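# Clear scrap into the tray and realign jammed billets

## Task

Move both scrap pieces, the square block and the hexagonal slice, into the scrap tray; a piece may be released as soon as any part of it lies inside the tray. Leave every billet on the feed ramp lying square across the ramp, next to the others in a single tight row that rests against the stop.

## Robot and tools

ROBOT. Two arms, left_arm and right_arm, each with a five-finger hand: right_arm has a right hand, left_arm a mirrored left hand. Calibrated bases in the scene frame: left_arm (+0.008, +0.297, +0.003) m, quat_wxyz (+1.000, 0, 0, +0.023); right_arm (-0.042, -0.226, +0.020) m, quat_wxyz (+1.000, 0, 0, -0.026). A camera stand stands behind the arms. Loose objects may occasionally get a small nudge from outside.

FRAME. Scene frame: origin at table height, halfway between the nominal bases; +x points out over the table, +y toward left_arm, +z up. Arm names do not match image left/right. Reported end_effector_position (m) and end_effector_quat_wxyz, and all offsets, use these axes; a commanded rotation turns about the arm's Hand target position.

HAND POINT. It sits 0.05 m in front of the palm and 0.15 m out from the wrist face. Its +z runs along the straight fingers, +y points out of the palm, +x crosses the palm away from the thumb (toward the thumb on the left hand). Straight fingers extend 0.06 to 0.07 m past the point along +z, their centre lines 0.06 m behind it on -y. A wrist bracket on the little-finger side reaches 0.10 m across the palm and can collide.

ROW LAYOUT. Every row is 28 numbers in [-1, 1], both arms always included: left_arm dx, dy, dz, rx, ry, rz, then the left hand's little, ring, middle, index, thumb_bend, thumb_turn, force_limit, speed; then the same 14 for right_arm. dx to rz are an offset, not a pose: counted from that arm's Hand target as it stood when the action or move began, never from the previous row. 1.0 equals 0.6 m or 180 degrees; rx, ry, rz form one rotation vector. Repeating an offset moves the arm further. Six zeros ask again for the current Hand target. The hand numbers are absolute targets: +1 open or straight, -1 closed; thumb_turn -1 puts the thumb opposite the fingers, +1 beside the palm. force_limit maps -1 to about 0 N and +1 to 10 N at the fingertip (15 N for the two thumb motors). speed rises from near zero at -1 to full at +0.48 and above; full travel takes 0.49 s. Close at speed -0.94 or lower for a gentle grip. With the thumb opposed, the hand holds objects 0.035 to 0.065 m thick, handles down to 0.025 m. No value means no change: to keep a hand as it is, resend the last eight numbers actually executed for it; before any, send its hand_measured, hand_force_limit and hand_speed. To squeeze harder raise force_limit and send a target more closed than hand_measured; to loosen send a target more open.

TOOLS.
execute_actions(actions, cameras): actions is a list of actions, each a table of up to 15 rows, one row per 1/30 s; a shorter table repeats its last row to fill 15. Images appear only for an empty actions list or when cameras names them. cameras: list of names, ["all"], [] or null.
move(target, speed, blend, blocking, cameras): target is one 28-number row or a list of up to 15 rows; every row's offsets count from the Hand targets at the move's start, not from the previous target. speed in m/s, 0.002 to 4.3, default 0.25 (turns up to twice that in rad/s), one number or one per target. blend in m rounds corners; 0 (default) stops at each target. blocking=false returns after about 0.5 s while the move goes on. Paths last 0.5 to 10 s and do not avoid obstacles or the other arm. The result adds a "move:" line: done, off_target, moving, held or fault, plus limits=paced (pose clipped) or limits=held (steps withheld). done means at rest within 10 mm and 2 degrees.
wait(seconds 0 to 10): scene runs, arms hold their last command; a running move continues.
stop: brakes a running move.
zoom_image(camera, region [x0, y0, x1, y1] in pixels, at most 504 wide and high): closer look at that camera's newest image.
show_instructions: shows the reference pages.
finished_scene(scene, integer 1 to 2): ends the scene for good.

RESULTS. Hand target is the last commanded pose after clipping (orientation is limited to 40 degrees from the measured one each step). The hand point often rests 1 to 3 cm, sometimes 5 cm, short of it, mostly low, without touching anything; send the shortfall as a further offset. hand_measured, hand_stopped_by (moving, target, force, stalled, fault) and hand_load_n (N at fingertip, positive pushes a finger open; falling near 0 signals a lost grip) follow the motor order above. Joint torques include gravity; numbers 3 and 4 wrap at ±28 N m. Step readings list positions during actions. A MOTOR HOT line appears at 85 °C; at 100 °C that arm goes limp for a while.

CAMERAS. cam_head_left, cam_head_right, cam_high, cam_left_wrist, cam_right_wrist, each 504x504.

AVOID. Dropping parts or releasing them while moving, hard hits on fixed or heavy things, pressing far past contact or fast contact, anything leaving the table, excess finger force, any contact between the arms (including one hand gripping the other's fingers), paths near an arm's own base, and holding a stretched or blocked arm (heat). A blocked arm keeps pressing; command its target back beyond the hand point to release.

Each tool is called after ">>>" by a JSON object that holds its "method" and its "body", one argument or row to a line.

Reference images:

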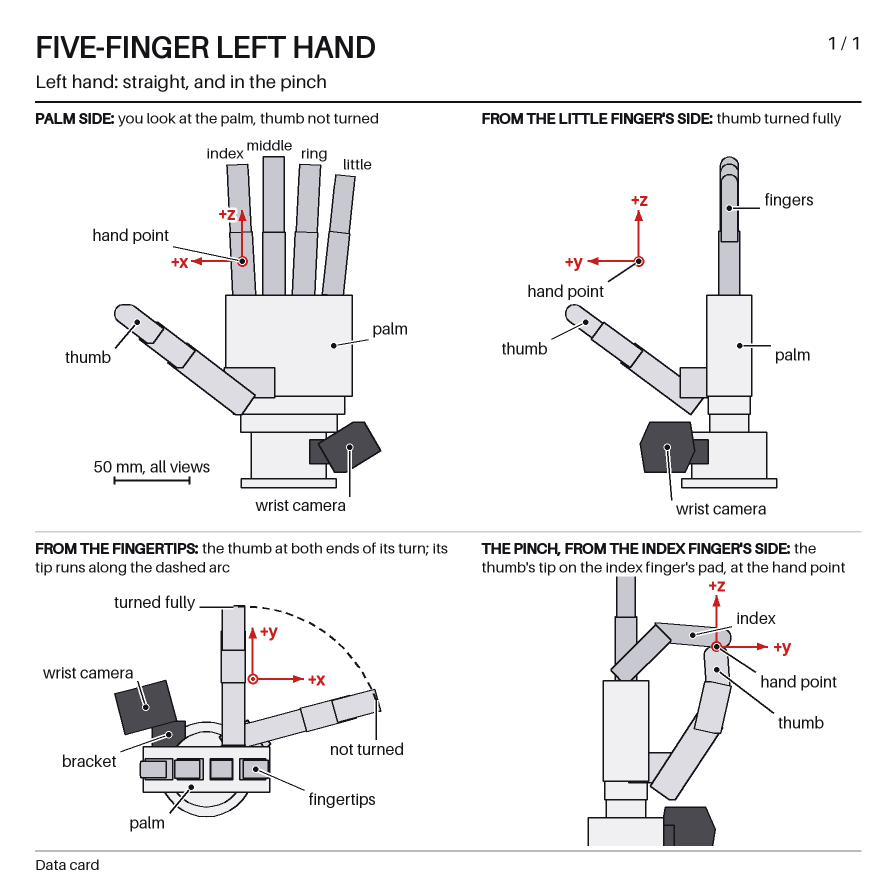

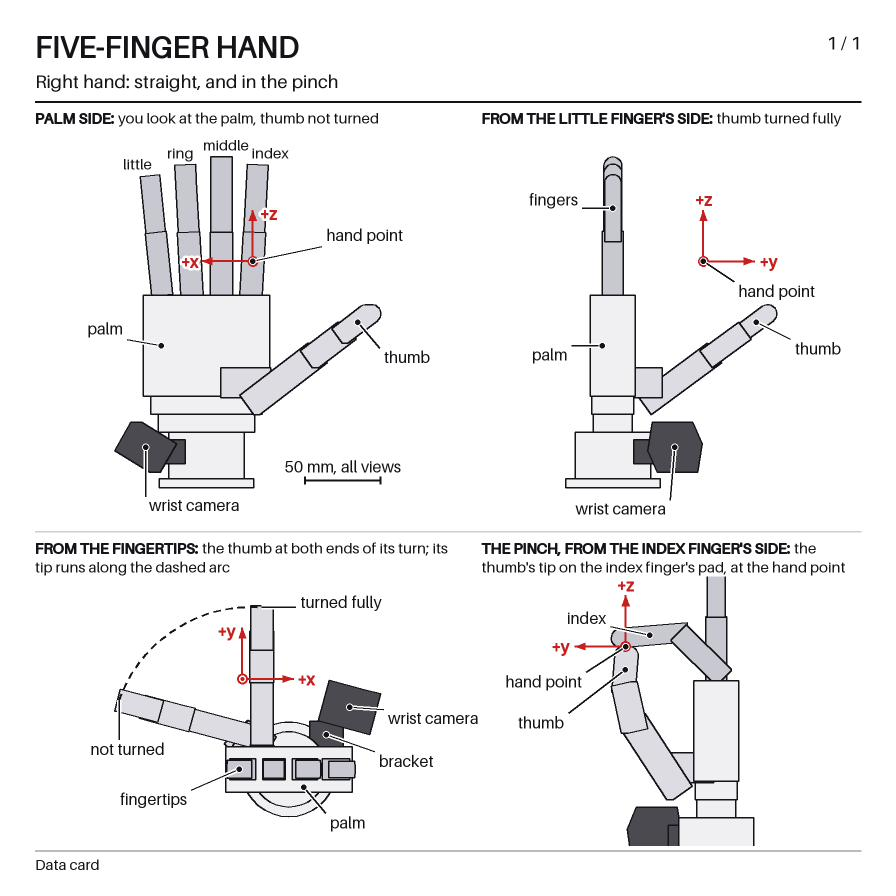

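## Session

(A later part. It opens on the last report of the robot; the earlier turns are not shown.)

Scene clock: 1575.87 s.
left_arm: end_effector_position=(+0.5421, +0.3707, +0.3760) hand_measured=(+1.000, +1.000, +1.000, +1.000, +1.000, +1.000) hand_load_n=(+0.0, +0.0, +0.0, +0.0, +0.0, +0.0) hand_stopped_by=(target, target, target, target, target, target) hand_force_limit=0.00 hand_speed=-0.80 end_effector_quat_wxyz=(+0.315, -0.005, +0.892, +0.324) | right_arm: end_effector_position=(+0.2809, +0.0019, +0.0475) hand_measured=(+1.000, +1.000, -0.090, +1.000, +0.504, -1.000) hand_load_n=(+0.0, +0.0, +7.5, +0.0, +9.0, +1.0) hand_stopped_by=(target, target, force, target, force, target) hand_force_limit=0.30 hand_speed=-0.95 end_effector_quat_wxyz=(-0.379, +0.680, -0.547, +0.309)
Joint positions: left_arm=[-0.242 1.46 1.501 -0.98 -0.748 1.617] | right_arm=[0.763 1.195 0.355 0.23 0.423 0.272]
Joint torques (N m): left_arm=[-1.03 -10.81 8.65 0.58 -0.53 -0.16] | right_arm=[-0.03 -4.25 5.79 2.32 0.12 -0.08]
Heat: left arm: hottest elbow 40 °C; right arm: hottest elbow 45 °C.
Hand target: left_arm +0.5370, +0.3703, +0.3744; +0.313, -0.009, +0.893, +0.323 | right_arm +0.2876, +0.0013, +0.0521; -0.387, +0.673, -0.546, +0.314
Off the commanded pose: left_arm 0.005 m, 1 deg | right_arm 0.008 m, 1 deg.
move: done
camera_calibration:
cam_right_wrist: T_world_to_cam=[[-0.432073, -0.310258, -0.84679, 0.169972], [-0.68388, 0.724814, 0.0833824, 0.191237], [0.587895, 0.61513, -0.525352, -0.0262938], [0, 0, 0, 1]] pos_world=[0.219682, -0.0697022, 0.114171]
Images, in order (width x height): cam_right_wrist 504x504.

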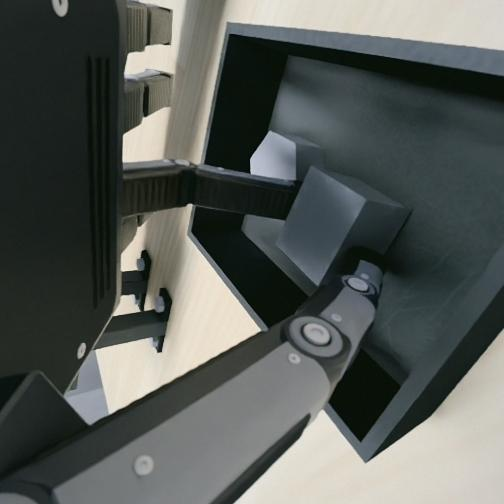

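>>> {"method": "move", "body": {
  "target": [0,0,0,0,0,0,1,1,1,1,1,1,0,-0.8,0.0,0.0,-0.0095,0,0,0,1,1,-0.35,1,0.44,-1,0.3,-0.95],
  "speed": 0.03,
  "cameras": ["cam_right_wrist"]
}}

>>> {"method": "zoom_image", "body": {
  "camera": "cam_right_wrist",
  "region": [200, 100, 450, 350]
}}

Scene clock: 1583.07 s.
left_arm: end_effector_position=(+0.5421, +0.3707, +0.3760) hand_measured=(+1.000, +1.000, +1.000, +1.000, +1.000, +1.000) hand_load_n=(+0.0, +0.0, +0.0, +0.0, +0.0, +0.0) hand_stopped_by=(target, target, target, target, target, target) hand_force_limit=0.00 hand_speed=-0.80 end_effector_quat_wxyz=(+0.315, -0.005, +0.892, +0.324) | right_arm: end_effector_position=(+0.2827, +0.0034, +0.0458) hand_measured=(+1.000, +1.000, -0.090, +1.000, +0.504, -1.000) hand_load_n=(+0.0, +0.0, +7.5, +0.0, +9.5, +1.5) hand_stopped_by=(target, target, force, target, force, target) hand_force_limit=0.30 hand_speed=-0.95 end_effector_quat_wxyz=(-0.383, +0.678, -0.546, +0.310)
Joint positions: left_arm=[-0.242 1.46 1.501 -0.98 -0.748 1.617] | right_arm=[0.763 1.212 0.351 0.263 0.423 0.271]
Joint torques (N m): left_arm=[-0.21 -10.75 8.51 0.7 -0.53 -0.12] | right_arm=[-0.03 -3.84 5.52 2.22 0.11 -0.08]
Heat: left arm: hottest elbow 40 °C; right arm: hottest elbow 45 °C.
Hand target: left_arm +0.5370, +0.3703, +0.3744; +0.313, -0.009, +0.893, +0.323 | right_arm +0.2876, +0.0012, +0.0463; -0.387, +0.673, -0.546, +0.314
Off the commanded pose: left_arm 0.005 m, 1 deg | right_arm 0.005 m, 1 deg.
move: done
camera_calibration:
cam_right_wrist: T_world_to_cam=[[-0.424208, -0.304468, -0.852846, 0.167736], [-0.684928, 0.723956, 0.0822309, 0.191801], [0.592387, 0.619021, -0.515646, -0.0309967], [0, 0, 0, 1]] pos_world=[0.220887, -0.0685976, 0.111298]
Images, in order (width x height): cam_right_wrist 504x504.

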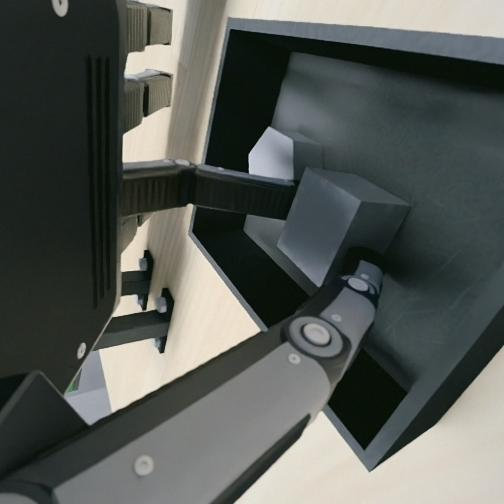

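Scaled by 2.016 from the camera's 504x504 image, which has a finer 720x720 frame.

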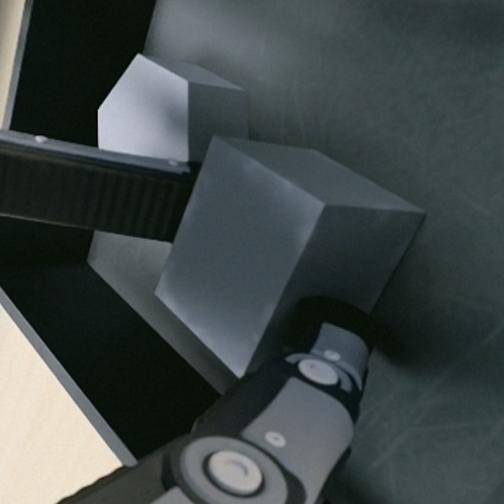

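>>> {"method": "move", "body": {
  "target": [0,0,0,0,0,0,1,1,1,1,1,1,0,-0.8,0.0,0.0,-0.006,0,0,0,1,1,-0.35,1,0.44,-1,0.3,-0.95],
  "speed": 0.03,
  "cameras": ["cam_right_wrist"]
}}

>>> {"method": "zoom_image", "body": {
  "camera": "cam_right_wrist",
  "region": [200, 100, 450, 350]
}}

Scene clock: 1593.73 s.
left_arm: end_effector_position=(+0.5421, +0.3707, +0.3760) hand_measured=(+1.000, +1.000, +1.000, +1.000, +1.000, +1.000) hand_load_n=(+0.0, +0.0, +0.0, +0.0, +0.0, +0.0) hand_stopped_by=(target, target, target, target, target, target) hand_force_limit=0.00 hand_speed=-0.80 end_effector_quat_wxyz=(+0.315, -0.005, +0.892, +0.324) | right_arm: end_effector_position=(+0.2839, +0.0043, +0.0452) hand_measured=(+1.000, +1.000, -0.090, +1.000, +0.504, -1.000) hand_load_n=(+0.0, +0.0, +7.0, +0.0, +10.0, +1.0) hand_stopped_by=(target, target, force, target, force, target) hand_force_limit=0.30 hand_speed=-0.95 end_effector_quat_wxyz=(-0.387, +0.676, -0.545, +0.311)
Joint positions: left_arm=[-0.242 1.46 1.501 -0.98 -0.748 1.617] | right_arm=[0.763 1.22 0.347 0.283 0.423 0.27]
Joint torques (N m): left_arm=[-1.73 -11.22 8.72 0.77 -0.46 -0.16] | right_arm=[-0.03 -3.49 5.38 2.17 0.11 -0.04]
Heat: left arm: hottest elbow 40 °C; right arm: hottest elbow 45 °C.
Hand target: left_arm +0.5370, +0.3703, +0.3744; +0.313, -0.009, +0.893, +0.323 | right_arm +0.2876, +0.0012, +0.0427; -0.387, +0.673, -0.546, +0.314
Off the commanded pose: left_arm 0.005 m, 1 deg | right_arm 0.005 m, 1 deg.
move: done
camera_calibration:
cam_right_wrist: T_world_to_cam=[[-0.418035, -0.300994, -0.857117, 0.166473], [-0.686113, 0.723001, 0.0807362, 0.192453], [0.595395, 0.62183, -0.508755, -0.0336784], [0, 0, 0, 1]] pos_world=[0.221688, -0.0680943, 0.110015]
Images, in order (width x height): cam_right_wrist 504x504.

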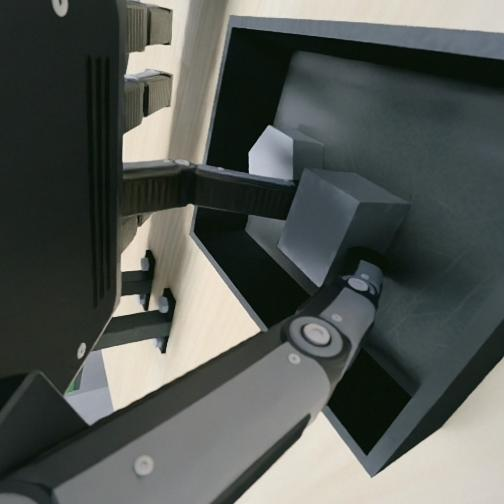

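Scaled by 2.016 from the camera's 504x504 image, which has a finer 720x720 frame.

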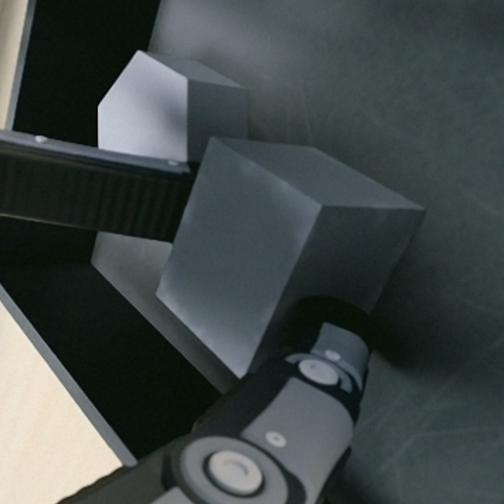

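>>> {"method": "move", "body": {
  "target": [0,0,0,0,0,0,1,1,1,1,1,1,0,-0.8,0.0,0.0,0.006,0,0,0,1,1,0.02,1,0.6,-1,0.3,-0.95],
  "speed": 0.03,
  "cameras": ["cam_right_wrist"]
}}

>>> {"method": "zoom_image", "body": {
  "camera": "cam_right_wrist",
  "region": [200, 100, 450, 350]
}}

Scene clock: 1602.10 s.
left_arm: end_effector_position=(+0.5421, +0.3707, +0.3760) hand_measured=(+1.000, +1.000, +1.000, +1.000, +1.000, +1.000) hand_load_n=(+0.0, +0.0, +0.0, +0.0, +0.0, +0.0) hand_stopped_by=(target, target, target, target, target, target) hand_force_limit=0.00 hand_speed=-0.80 end_effector_quat_wxyz=(+0.315, -0.005, +0.892, +0.324) | right_arm: end_effector_position=(+0.2839, +0.0043, +0.0452) hand_measured=(+1.000, +1.000, +0.020, +1.000, +0.600, -1.000) hand_load_n=(+0.0, +0.0, -0.5, +0.0, +0.0, +0.0) hand_stopped_by=(target, target, target, target, target, target) hand_force_limit=0.30 hand_speed=-0.95 end_effector_quat_wxyz=(-0.387, +0.676, -0.545, +0.311)
Joint positions: left_arm=[-0.242 1.46 1.501 -0.98 -0.748 1.617] | right_arm=[0.763 1.22 0.347 0.283 0.423 0.269]
Joint torques (N m): left_arm=[-0.38 -11.11 8.42 0.8 -0.55 -0.11] | right_arm=[0.03 -4.37 5.68 1.51 0.1 -0.06]
Heat: left arm: hottest elbow 40 °C; right arm: hottest elbow 44 °C.
Hand target: left_arm +0.5370, +0.3703, +0.3744; +0.313, -0.009, +0.893, +0.323 | right_arm +0.2876, +0.0012, +0.0463; -0.387, +0.673, -0.546, +0.314
Off the commanded pose: left_arm 0.005 m, 1 deg | right_arm 0.005 m, 1 deg.
move: done
camera_calibration:
cam_right_wrist: T_world_to_cam=[[-0.418013, -0.301321, -0.857013, 0.166434], [-0.686203, 0.72294, 0.0805177, 0.192493], [0.595307, 0.621742, -0.508966, -0.0336419], [0, 0, 0, 1]] pos_world=[0.221688, -0.0680944, 0.110014]
Images, in order (width x height): cam_right_wrist 504x504.

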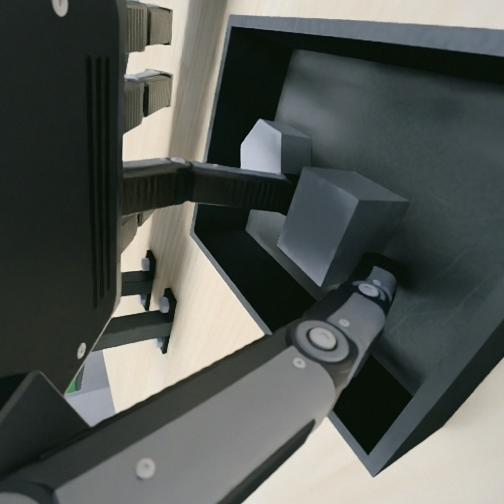

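Scaled by 2.016 from the camera's 504x504 image, which has a finer 720x720 frame.

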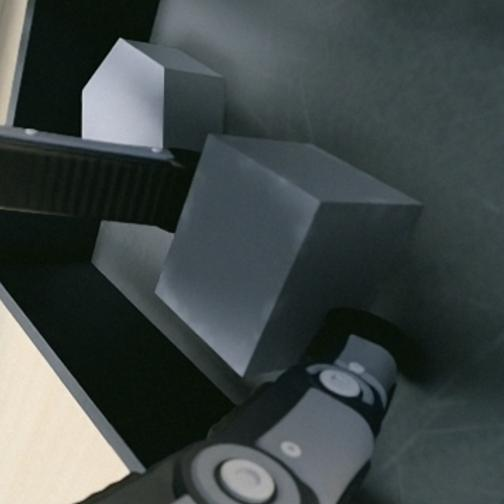

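>>> {"method": "move", "body": {
  "target": [0,0,0,0,0,0,1,1,1,1,1,1,0,-0.8,0.02,0,0.33,0,0,0,1,1,0.02,1,0.6,-1,0.3,-0.95],
  "speed": 0.12,
  "cameras": ["cam_high"]
}}

Scene clock: 1618.50 s.
left_arm: end_effector_position=(+0.5421, +0.3707, +0.3760) hand_measured=(+1.000, +1.000, +1.000, +1.000, +1.000, +1.000) hand_load_n=(+0.0, +0.0, +0.0, +0.0, +0.0, +0.0) hand_stopped_by=(target, target, target, target, target, target) hand_force_limit=0.00 hand_speed=-0.80 end_effector_quat_wxyz=(+0.315, -0.005, +0.892, +0.324) | right_arm: end_effector_position=(+0.2870, -0.0027, +0.2119) hand_measured=(+1.000, +1.000, +0.020, +1.000, +0.600, -1.000) hand_load_n=(+0.0, +0.0, +0.0, +0.0, +0.0, +0.0) hand_stopped_by=(target, target, target, target, target, target) hand_force_limit=0.30 hand_speed=-0.95 end_effector_quat_wxyz=(-0.367, +0.686, -0.548, +0.307)
Joint positions: left_arm=[-0.242 1.46 1.501 -0.98 -0.748 1.617] | right_arm=[0.736 0.88 0.686 -0.435 0.402 0.256]
Joint torques (N m): left_arm=[-0.73 -10.81 8.49 0.55 -0.52 -0.16] | right_arm=[-0.03 -3.6 12.19 0.95 0.05 -0.1]
Heat: left arm: hottest elbow 40 °C; right arm: hottest elbow 44 °C.
Hand target: left_arm +0.5370, +0.3703, +0.3744; +0.313, -0.009, +0.893, +0.323 | right_arm +0.2996, +0.0012, +0.2445; -0.387, +0.673, -0.546, +0.314
Off the commanded pose: left_arm 0.005 m, 1 deg | right_arm 0.035 m, 3 deg.
move: off_target (right_arm)
Images, in order (width x height): cam_high 504x504.

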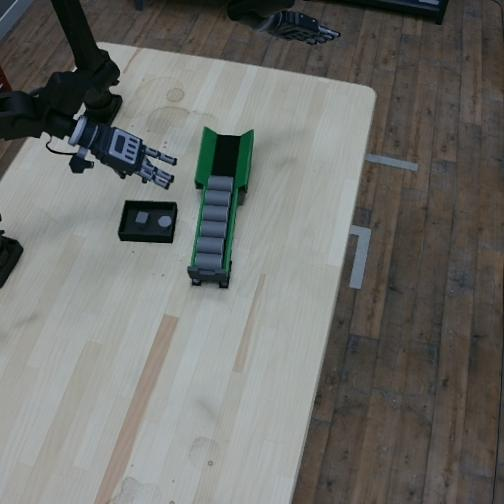

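>>> {"method": "zoom_image", "body": {
  "camera": "cam_high",
  "region": [110, 120, 270, 290]
}}

Scaled by 2.965 from the camera's 504x504 image, which has a finer 720x720 frame.

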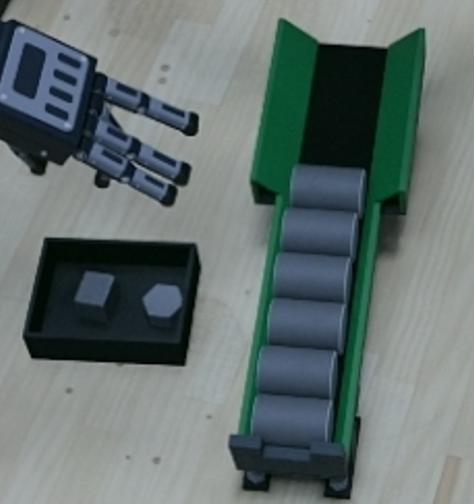

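>>> {"method": "zoom_image", "body": {
  "camera": "cam_high",
  "region": [180, 165, 250, 290]
}}

>>> {"method": "wait", "body": {
  "seconds": 0,
  "cameras": ["cam_head_left","cam_head_right","cam_right_wrist"]
}}

Scaled by 4.032 from the camera's 504x504 image, which has a finer 720x720 frame.

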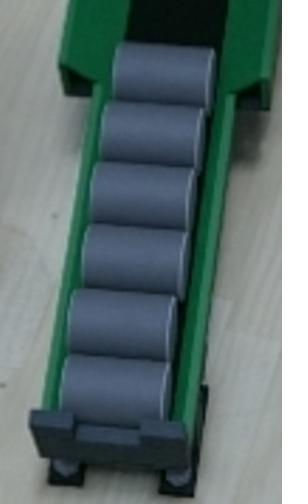

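Scene clock: 1627.10 s.
left_arm: end_effector_position=(+0.5421, +0.3707, +0.3760) hand_measured=(+1.000, +1.000, +1.000, +1.000, +1.000, +1.000) hand_load_n=(+0.0, +0.0, +0.0, +0.0, +0.0, +0.0) hand_stopped_by=(target, target, target, target, target, target) hand_force_limit=0.00 hand_speed=-0.80 end_effector_quat_wxyz=(+0.315, -0.005, +0.892, +0.324) | right_arm: end_effector_position=(+0.2870, -0.0027, +0.2119) hand_measured=(+1.000, +1.000, +0.020, +1.000, +0.600, -1.000) hand_load_n=(+0.0, +0.0, +0.0, +0.0, +0.0, +0.0) hand_stopped_by=(target, target, target, target, target, target) hand_force_limit=0.30 hand_speed=-0.95 end_effector_quat_wxyz=(-0.367, +0.686, -0.548, +0.307)
Joint positions: left_arm=[-0.242 1.46 1.501 -0.98 -0.748 1.617] | right_arm=[0.736 0.88 0.686 -0.435 0.402 0.256]
Joint torques (N m): left_arm=[-0.32 -10.11 8.46 0.49 -0.51 -0.14] | right_arm=[-0.03 -3.6 12.22 0.94 0.05 -0.1]
Heat: left arm: hottest elbow 40 °C; right arm: hottest elbow 45 °C.
Hand target: left_arm +0.5370, +0.3703, +0.3744; +0.313, -0.009, +0.893, +0.323 | right_arm +0.2996, +0.0012, +0.2445; -0.387, +0.673, -0.546, +0.314
Off the commanded pose: left_arm 0.005 m, 1 deg | right_arm 0.035 m, 3 deg.
camera_calibration:
cam_right_wrist: T_world_to_cam=[[-0.448967, -0.322884, -0.833172, 0.312345], [-0.680935, 0.727389, 0.0850425, 0.183847], [0.578582, 0.605517, -0.546436, 0.0664501], [0, 0, 0, 1]] pos_world=[0.226974, -0.0731142, 0.280913]
Images, in order (width x height): cam_head_left 504x504, cam_head_right 504x504, cam_right_wrist 504x504.

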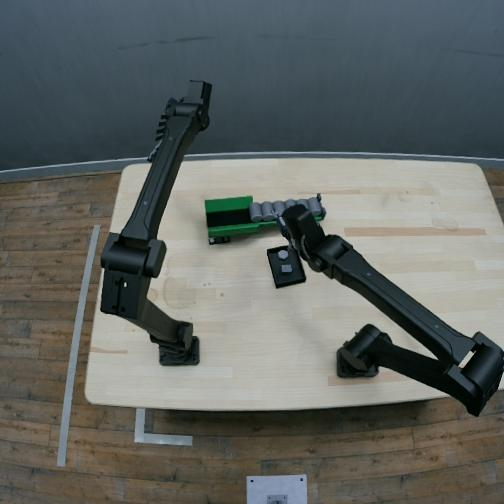

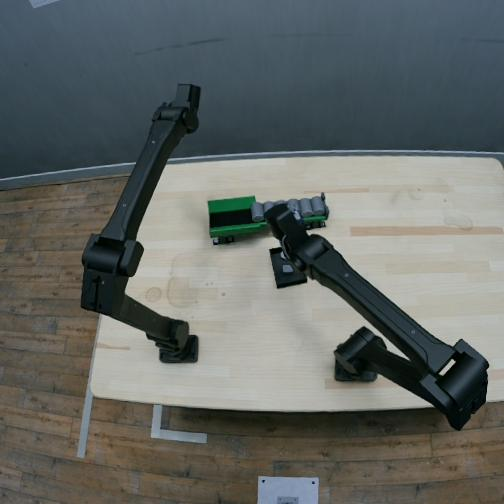

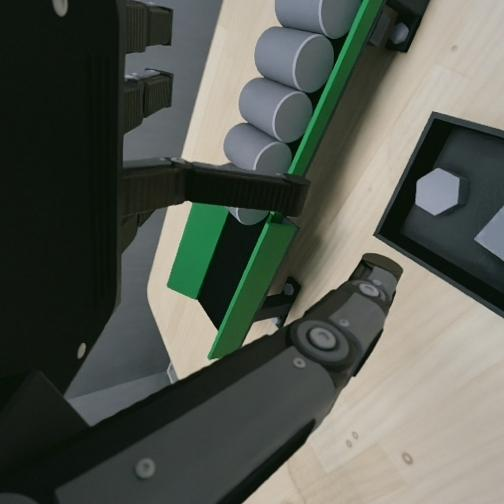

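>>> {"method": "zoom_image", "body": {
  "camera": "cam_right_wrist",
  "region": [200, 0, 440, 240]
}}

>>> {"method": "move", "body": {
  "target": [0,0,0,0,0,0,1,1,1,1,1,1,0,-0.8,-0.2,-0.1,0.05,0,0,0,1,1,0.02,1,0.6,-1,0.3,-0.95],
  "speed": 0.15,
  "cameras": ["cam_high","cam_head_left","cam_head_right","cam_right_wrist"]
}}

Scaled by 2.100 from the camera's 504x504 image, which has a finer 720x720 frame.

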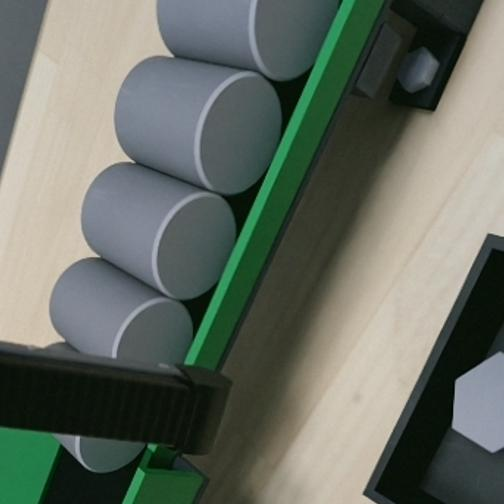

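Scene clock: 1638.27 s.
left_arm: end_effector_position=(+0.5421, +0.3707, +0.3760) hand_measured=(+1.000, +1.000, +1.000, +1.000, +1.000, +1.000) hand_load_n=(+0.0, +0.0, +0.0, +0.0, +0.0, +0.0) hand_stopped_by=(target, target, target, target, target, target) hand_force_limit=0.00 hand_speed=-0.80 end_effector_quat_wxyz=(+0.315, -0.005, +0.892, +0.324) | right_arm: end_effector_position=(+0.1811, -0.0609, +0.2730) hand_measured=(+1.000, +1.000, +0.020, +1.000, +0.600, -1.000) hand_load_n=(+0.0, +0.0, +0.0, +0.0, +0.0, +0.0) hand_stopped_by=(target, target, target, target, target, target) hand_force_limit=0.30 hand_speed=-0.95 end_effector_quat_wxyz=(-0.388, +0.672, -0.546, +0.316)
Joint positions: left_arm=[-0.242 1.46 1.501 -0.98 -0.748 1.617] | right_arm=[0.904 0.453 0.686 -0.858 0.55 0.359]
Joint torques (N m): left_arm=[-0.79 -9.99 8.39 0.69 -0.49 -0.18] | right_arm=[1.85 2.08 8.54 0.9 0.41 0.07]
Heat: left arm: hottest elbow 40 °C; right arm: hottest elbow 47 °C.
Hand target: left_arm +0.5370, +0.3703, +0.3744; +0.313, -0.009, +0.893, +0.323 | right_arm +0.1797, -0.0588, +0.2745; -0.387, +0.673, -0.546, +0.314
Off the commanded pose: left_arm 0.005 m, 1 deg | right_arm 0.003 m, 0 deg.
move: done
camera_calibration:
cam_right_wrist: T_world_to_cam=[[-0.411662, -0.29776, -0.861321, 0.299362], [-0.68048, 0.729103, 0.0731783, 0.152113], [0.606203, 0.616237, -0.502763, 0.180018], [0, 0, 0, 1]] pos_world=[0.117618, -0.132702, 0.337222]
Images, in order (width x height): cam_head_left 504x504, cam_head_right 504x504, cam_high 504x504, cam_right_wrist 504x504.

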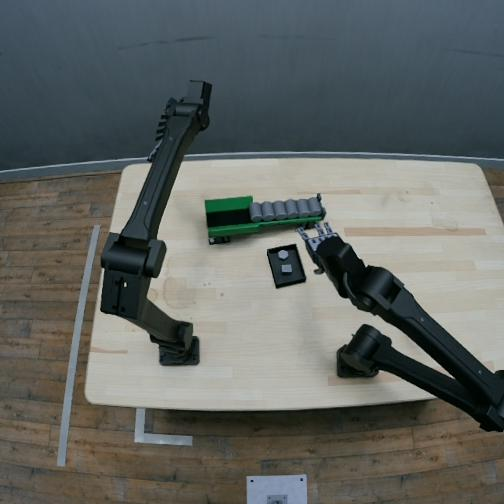

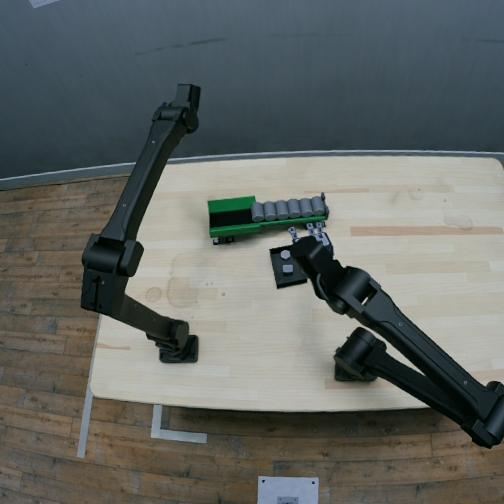

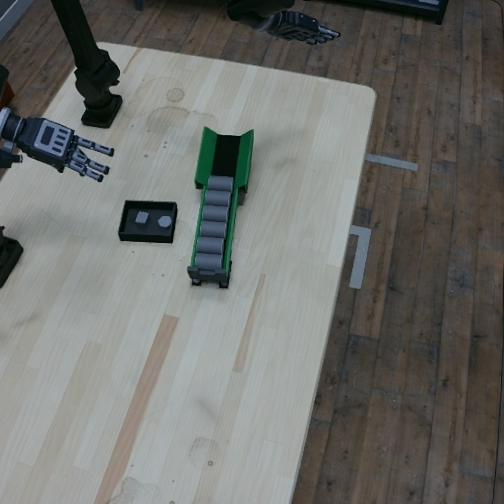

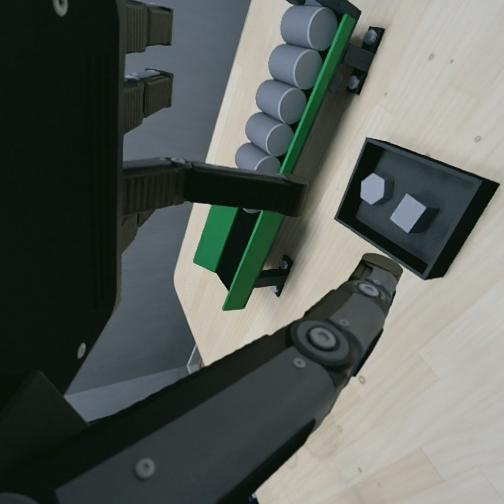

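>>> {"method": "zoom_image", "body": {
  "camera": "cam_right_wrist",
  "region": [200, 0, 400, 200]
}}

>>> {"method": "zoom_image", "body": {
  "camera": "cam_head_left",
  "region": [230, 180, 340, 290]
}}

>>> {"method": "zoom_image", "body": {
  "camera": "cam_head_right",
  "region": [200, 180, 340, 290]
}}

Scaled by 2.520 from the camera's 504x504 image, which has a finer 720x720 frame.

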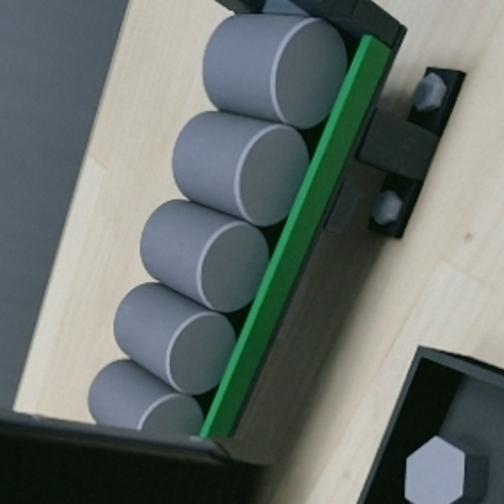

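Scaled by 4.582 from the camera's 504x504 image, which has a finer 720x720 frame.

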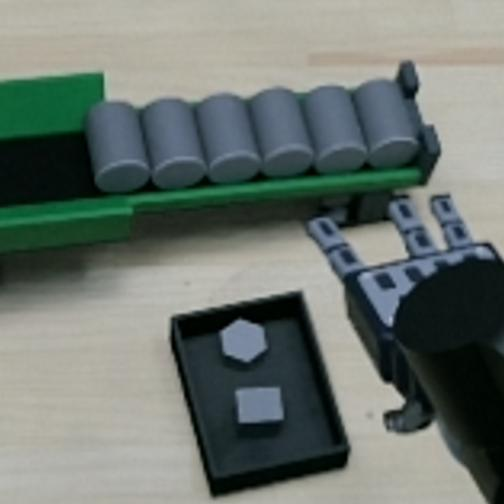

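Scaled by 3.600 from the camera's 504x504 image, which has a finer 720x720 frame.

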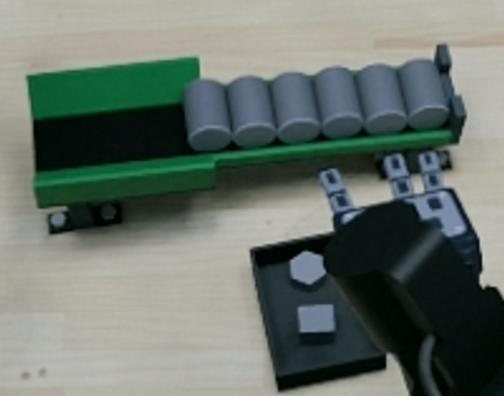

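>>> {"method": "finished_scene", "body": {
  "scene": 2
}}

The scene is finished: the task was done.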